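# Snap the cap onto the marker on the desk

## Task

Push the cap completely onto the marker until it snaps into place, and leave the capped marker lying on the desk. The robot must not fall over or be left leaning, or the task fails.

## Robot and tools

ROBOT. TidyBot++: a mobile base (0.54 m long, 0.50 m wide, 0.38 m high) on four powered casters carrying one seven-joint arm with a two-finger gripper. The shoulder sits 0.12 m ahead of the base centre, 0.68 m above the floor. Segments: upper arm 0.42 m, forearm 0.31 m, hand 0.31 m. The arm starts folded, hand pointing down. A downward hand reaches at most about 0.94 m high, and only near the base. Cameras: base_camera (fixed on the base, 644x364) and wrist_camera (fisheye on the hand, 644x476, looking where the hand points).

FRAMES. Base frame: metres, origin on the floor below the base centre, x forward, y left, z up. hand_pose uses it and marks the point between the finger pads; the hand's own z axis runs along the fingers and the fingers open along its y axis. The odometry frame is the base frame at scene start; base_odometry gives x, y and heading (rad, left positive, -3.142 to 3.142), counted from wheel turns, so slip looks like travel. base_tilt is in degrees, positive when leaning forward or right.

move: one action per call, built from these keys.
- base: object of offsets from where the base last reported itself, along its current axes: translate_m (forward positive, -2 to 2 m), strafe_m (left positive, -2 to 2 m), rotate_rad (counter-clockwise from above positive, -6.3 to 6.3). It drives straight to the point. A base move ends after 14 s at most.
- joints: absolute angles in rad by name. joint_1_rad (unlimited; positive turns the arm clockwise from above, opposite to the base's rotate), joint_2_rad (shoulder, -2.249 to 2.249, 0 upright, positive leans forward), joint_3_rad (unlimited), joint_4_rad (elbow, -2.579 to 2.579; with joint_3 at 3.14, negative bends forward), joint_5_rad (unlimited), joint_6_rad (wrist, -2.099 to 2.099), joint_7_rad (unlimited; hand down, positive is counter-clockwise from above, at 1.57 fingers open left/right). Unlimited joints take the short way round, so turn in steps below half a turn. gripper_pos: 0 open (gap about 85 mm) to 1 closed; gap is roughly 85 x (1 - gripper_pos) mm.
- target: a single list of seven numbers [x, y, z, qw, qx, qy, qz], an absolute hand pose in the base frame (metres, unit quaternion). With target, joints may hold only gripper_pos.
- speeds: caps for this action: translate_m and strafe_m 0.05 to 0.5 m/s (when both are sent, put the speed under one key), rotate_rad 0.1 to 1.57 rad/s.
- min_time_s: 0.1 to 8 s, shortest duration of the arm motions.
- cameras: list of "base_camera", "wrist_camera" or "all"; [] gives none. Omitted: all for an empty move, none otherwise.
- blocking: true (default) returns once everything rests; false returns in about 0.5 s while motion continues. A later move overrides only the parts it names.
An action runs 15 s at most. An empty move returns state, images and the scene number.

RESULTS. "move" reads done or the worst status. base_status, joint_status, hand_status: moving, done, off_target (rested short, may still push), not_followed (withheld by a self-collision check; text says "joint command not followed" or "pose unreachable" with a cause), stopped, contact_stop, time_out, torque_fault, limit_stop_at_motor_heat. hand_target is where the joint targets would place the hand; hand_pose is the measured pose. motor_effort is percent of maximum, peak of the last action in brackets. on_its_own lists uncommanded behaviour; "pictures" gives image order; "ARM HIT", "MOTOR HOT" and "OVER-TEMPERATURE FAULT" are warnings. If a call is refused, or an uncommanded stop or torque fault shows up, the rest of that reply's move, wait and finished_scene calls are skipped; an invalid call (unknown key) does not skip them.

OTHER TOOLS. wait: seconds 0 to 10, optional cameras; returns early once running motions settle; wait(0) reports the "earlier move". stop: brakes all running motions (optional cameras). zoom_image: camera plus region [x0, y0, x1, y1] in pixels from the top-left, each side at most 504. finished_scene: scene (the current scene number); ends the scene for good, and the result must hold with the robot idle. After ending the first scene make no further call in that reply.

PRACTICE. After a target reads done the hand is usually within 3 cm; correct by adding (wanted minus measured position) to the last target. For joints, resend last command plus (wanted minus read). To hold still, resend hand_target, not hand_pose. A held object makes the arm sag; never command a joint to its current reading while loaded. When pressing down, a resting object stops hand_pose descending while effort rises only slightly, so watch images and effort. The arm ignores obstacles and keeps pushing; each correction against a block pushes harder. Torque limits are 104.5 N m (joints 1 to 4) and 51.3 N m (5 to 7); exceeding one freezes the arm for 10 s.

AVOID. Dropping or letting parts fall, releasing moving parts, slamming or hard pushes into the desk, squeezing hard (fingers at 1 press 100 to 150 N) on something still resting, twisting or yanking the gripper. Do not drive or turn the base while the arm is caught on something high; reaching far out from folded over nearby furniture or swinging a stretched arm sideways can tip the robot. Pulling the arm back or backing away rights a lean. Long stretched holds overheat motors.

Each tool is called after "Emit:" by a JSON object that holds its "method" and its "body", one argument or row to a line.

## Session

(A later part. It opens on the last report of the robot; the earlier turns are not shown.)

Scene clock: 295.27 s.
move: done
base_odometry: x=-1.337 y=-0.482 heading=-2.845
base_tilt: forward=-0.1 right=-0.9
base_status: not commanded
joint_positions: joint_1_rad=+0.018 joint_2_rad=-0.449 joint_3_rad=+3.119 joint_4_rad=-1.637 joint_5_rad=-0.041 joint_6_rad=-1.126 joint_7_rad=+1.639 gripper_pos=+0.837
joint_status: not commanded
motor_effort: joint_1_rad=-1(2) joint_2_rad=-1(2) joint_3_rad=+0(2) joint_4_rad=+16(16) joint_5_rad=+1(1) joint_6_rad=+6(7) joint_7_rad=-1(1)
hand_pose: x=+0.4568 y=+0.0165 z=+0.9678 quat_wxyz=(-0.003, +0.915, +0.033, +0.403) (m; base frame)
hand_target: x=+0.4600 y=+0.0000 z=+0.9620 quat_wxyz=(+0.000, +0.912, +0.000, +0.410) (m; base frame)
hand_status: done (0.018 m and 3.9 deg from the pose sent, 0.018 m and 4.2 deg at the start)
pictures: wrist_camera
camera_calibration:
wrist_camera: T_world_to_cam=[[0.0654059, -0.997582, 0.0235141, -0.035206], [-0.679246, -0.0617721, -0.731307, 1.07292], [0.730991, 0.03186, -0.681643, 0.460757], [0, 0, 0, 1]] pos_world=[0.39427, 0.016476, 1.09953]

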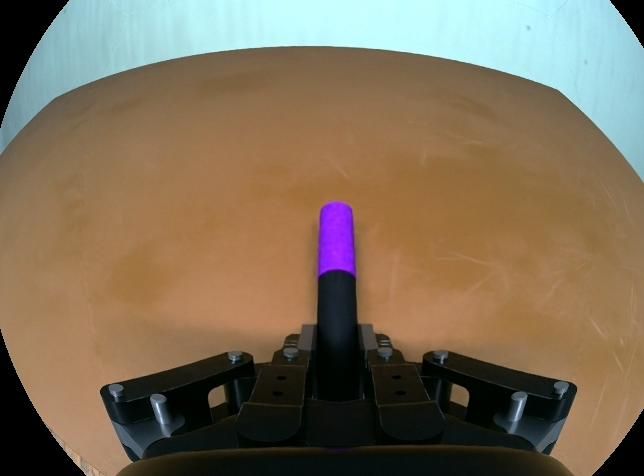

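Emit:
{"method": "move", "body": {
  "joints": {"gripper_pos": 0.75}
}}

Emit:
{"method": "move", "body": {
  "joints": {"gripper_pos": 0.2}
}}

Emit:
{"method": "move", "body": {
  "target": [0.41, 0.0, 1.02, 0.0, 0.912, 0.0, 0.410],
  "min_time_s": 1.5,
  "cameras": ["wrist_camera"]
}}

Emit:
{"method": "zoom_image", "body": {
  "camera": "wrist_camera",
  "region": [290, 210, 390, 400]
}}

Scene clock: 298.67 s.
move: done
base_odometry: x=-1.337 y=-0.482 heading=-2.845
base_tilt: forward=-0.1 right=-0.9
base_status: not commanded
joint_positions: joint_1_rad=+0.018 joint_2_rad=-0.450 joint_3_rad=+3.119 joint_4_rad=-1.646 joint_5_rad=-0.040 joint_6_rad=-1.124 joint_7_rad=+1.638 gripper_pos=+0.750
joint_status: all done
motor_effort: joint_1_rad=-1(1) joint_2_rad=-1(3) joint_3_rad=+1(1) joint_4_rad=+16(17) joint_5_rad=+0(1) joint_6_rad=+7(7) joint_7_rad=-1(1)
hand_pose: x=+0.4563 y=+0.0163 z=+0.9637 quat_wxyz=(-0.003, +0.916, +0.033, +0.400) (m; base frame)
hand_target: x=+0.4600 y=+0.0000 z=+0.9620 quat_wxyz=(+0.000, +0.912, +0.000, +0.410) (m; base frame)
hand_status: not commanded
pictures: none

Scene clock: 299.50 s.
move: done
base_odometry: x=-1.337 y=-0.482 heading=-2.845
base_tilt: forward=-0.1 right=-0.9
base_status: not commanded
joint_positions: joint_1_rad=+0.018 joint_2_rad=-0.450 joint_3_rad=+3.119 joint_4_rad=-1.649 joint_5_rad=-0.040 joint_6_rad=-1.123 joint_7_rad=+1.638 gripper_pos=+0.200
joint_status: all done
motor_effort: joint_1_rad=-1(1) joint_2_rad=-2(3) joint_3_rad=+1(1) joint_4_rad=+18(18) joint_5_rad=+0(1) joint_6_rad=+7(7) joint_7_rad=+0(1)
hand_pose: x=+0.4561 y=+0.0161 z=+0.9622 quat_wxyz=(-0.002, +0.917, +0.033, +0.398) (m; base frame)
hand_target: x=+0.4600 y=+0.0000 z=+0.9620 quat_wxyz=(+0.000, +0.912, +0.000, +0.410) (m; base frame)
hand_status: not commanded
pictures: none

Scene clock: 301.33 s.
move: done
base_odometry: x=-1.337 y=-0.482 heading=-2.845
base_tilt: forward=-0.1 right=-0.9
base_status: not commanded
joint_positions: joint_1_rad=+0.018 joint_2_rad=-0.488 joint_3_rad=+3.119 joint_4_rad=-1.523 joint_5_rad=-0.040 joint_6_rad=-1.279 joint_7_rad=+1.638 gripper_pos=+0.200
joint_status: not commanded
motor_effort: joint_1_rad=-1(2) joint_2_rad=+0(3) joint_3_rad=+1(2) joint_4_rad=+16(18) joint_5_rad=+0(1) joint_6_rad=+7(7) joint_7_rad=+0(1)
hand_pose: x=+0.4211 y=+0.0172 z=+1.0033 quat_wxyz=(-0.002, +0.915, +0.036, +0.402) (m; base frame)
hand_target: x=+0.4100 y=+0.0000 z=+1.0200 quat_wxyz=(+0.000, +0.912, +0.000, +0.410) (m; base frame)
hand_status: done (0.026 m and 4.3 deg from the pose sent, 0.076 m and 4.1 deg at the start)
pictures: wrist_camera
camera_calibration:
wrist_camera: T_world_to_cam=[[0.0698879, -0.997175, 0.0275177, -0.0388719], [-0.679181, -0.0677688, -0.730836, 1.07431], [0.730636, 0.0323871, -0.681998, 0.511609], [0, 0, 0, 1]] pos_world=[0.35857, 0.0174733, 1.13513]

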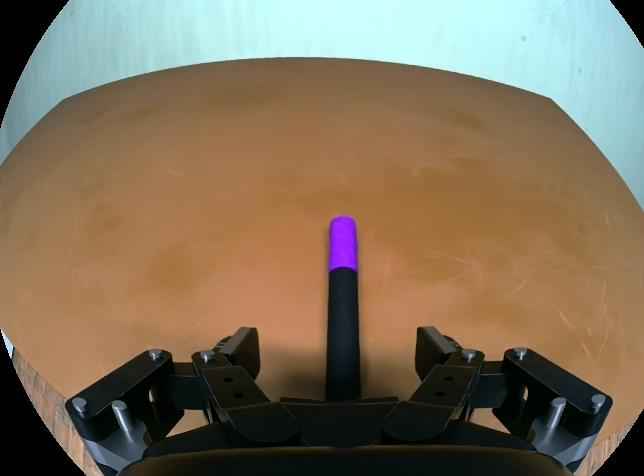

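Scaled by 2.653.

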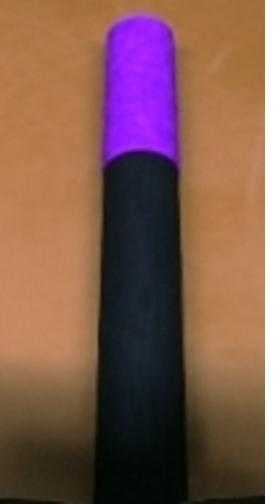

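Emit:
{"method": "finished_scene", "body": {
  "scene": 2
}}

The scene is finished: the task was done.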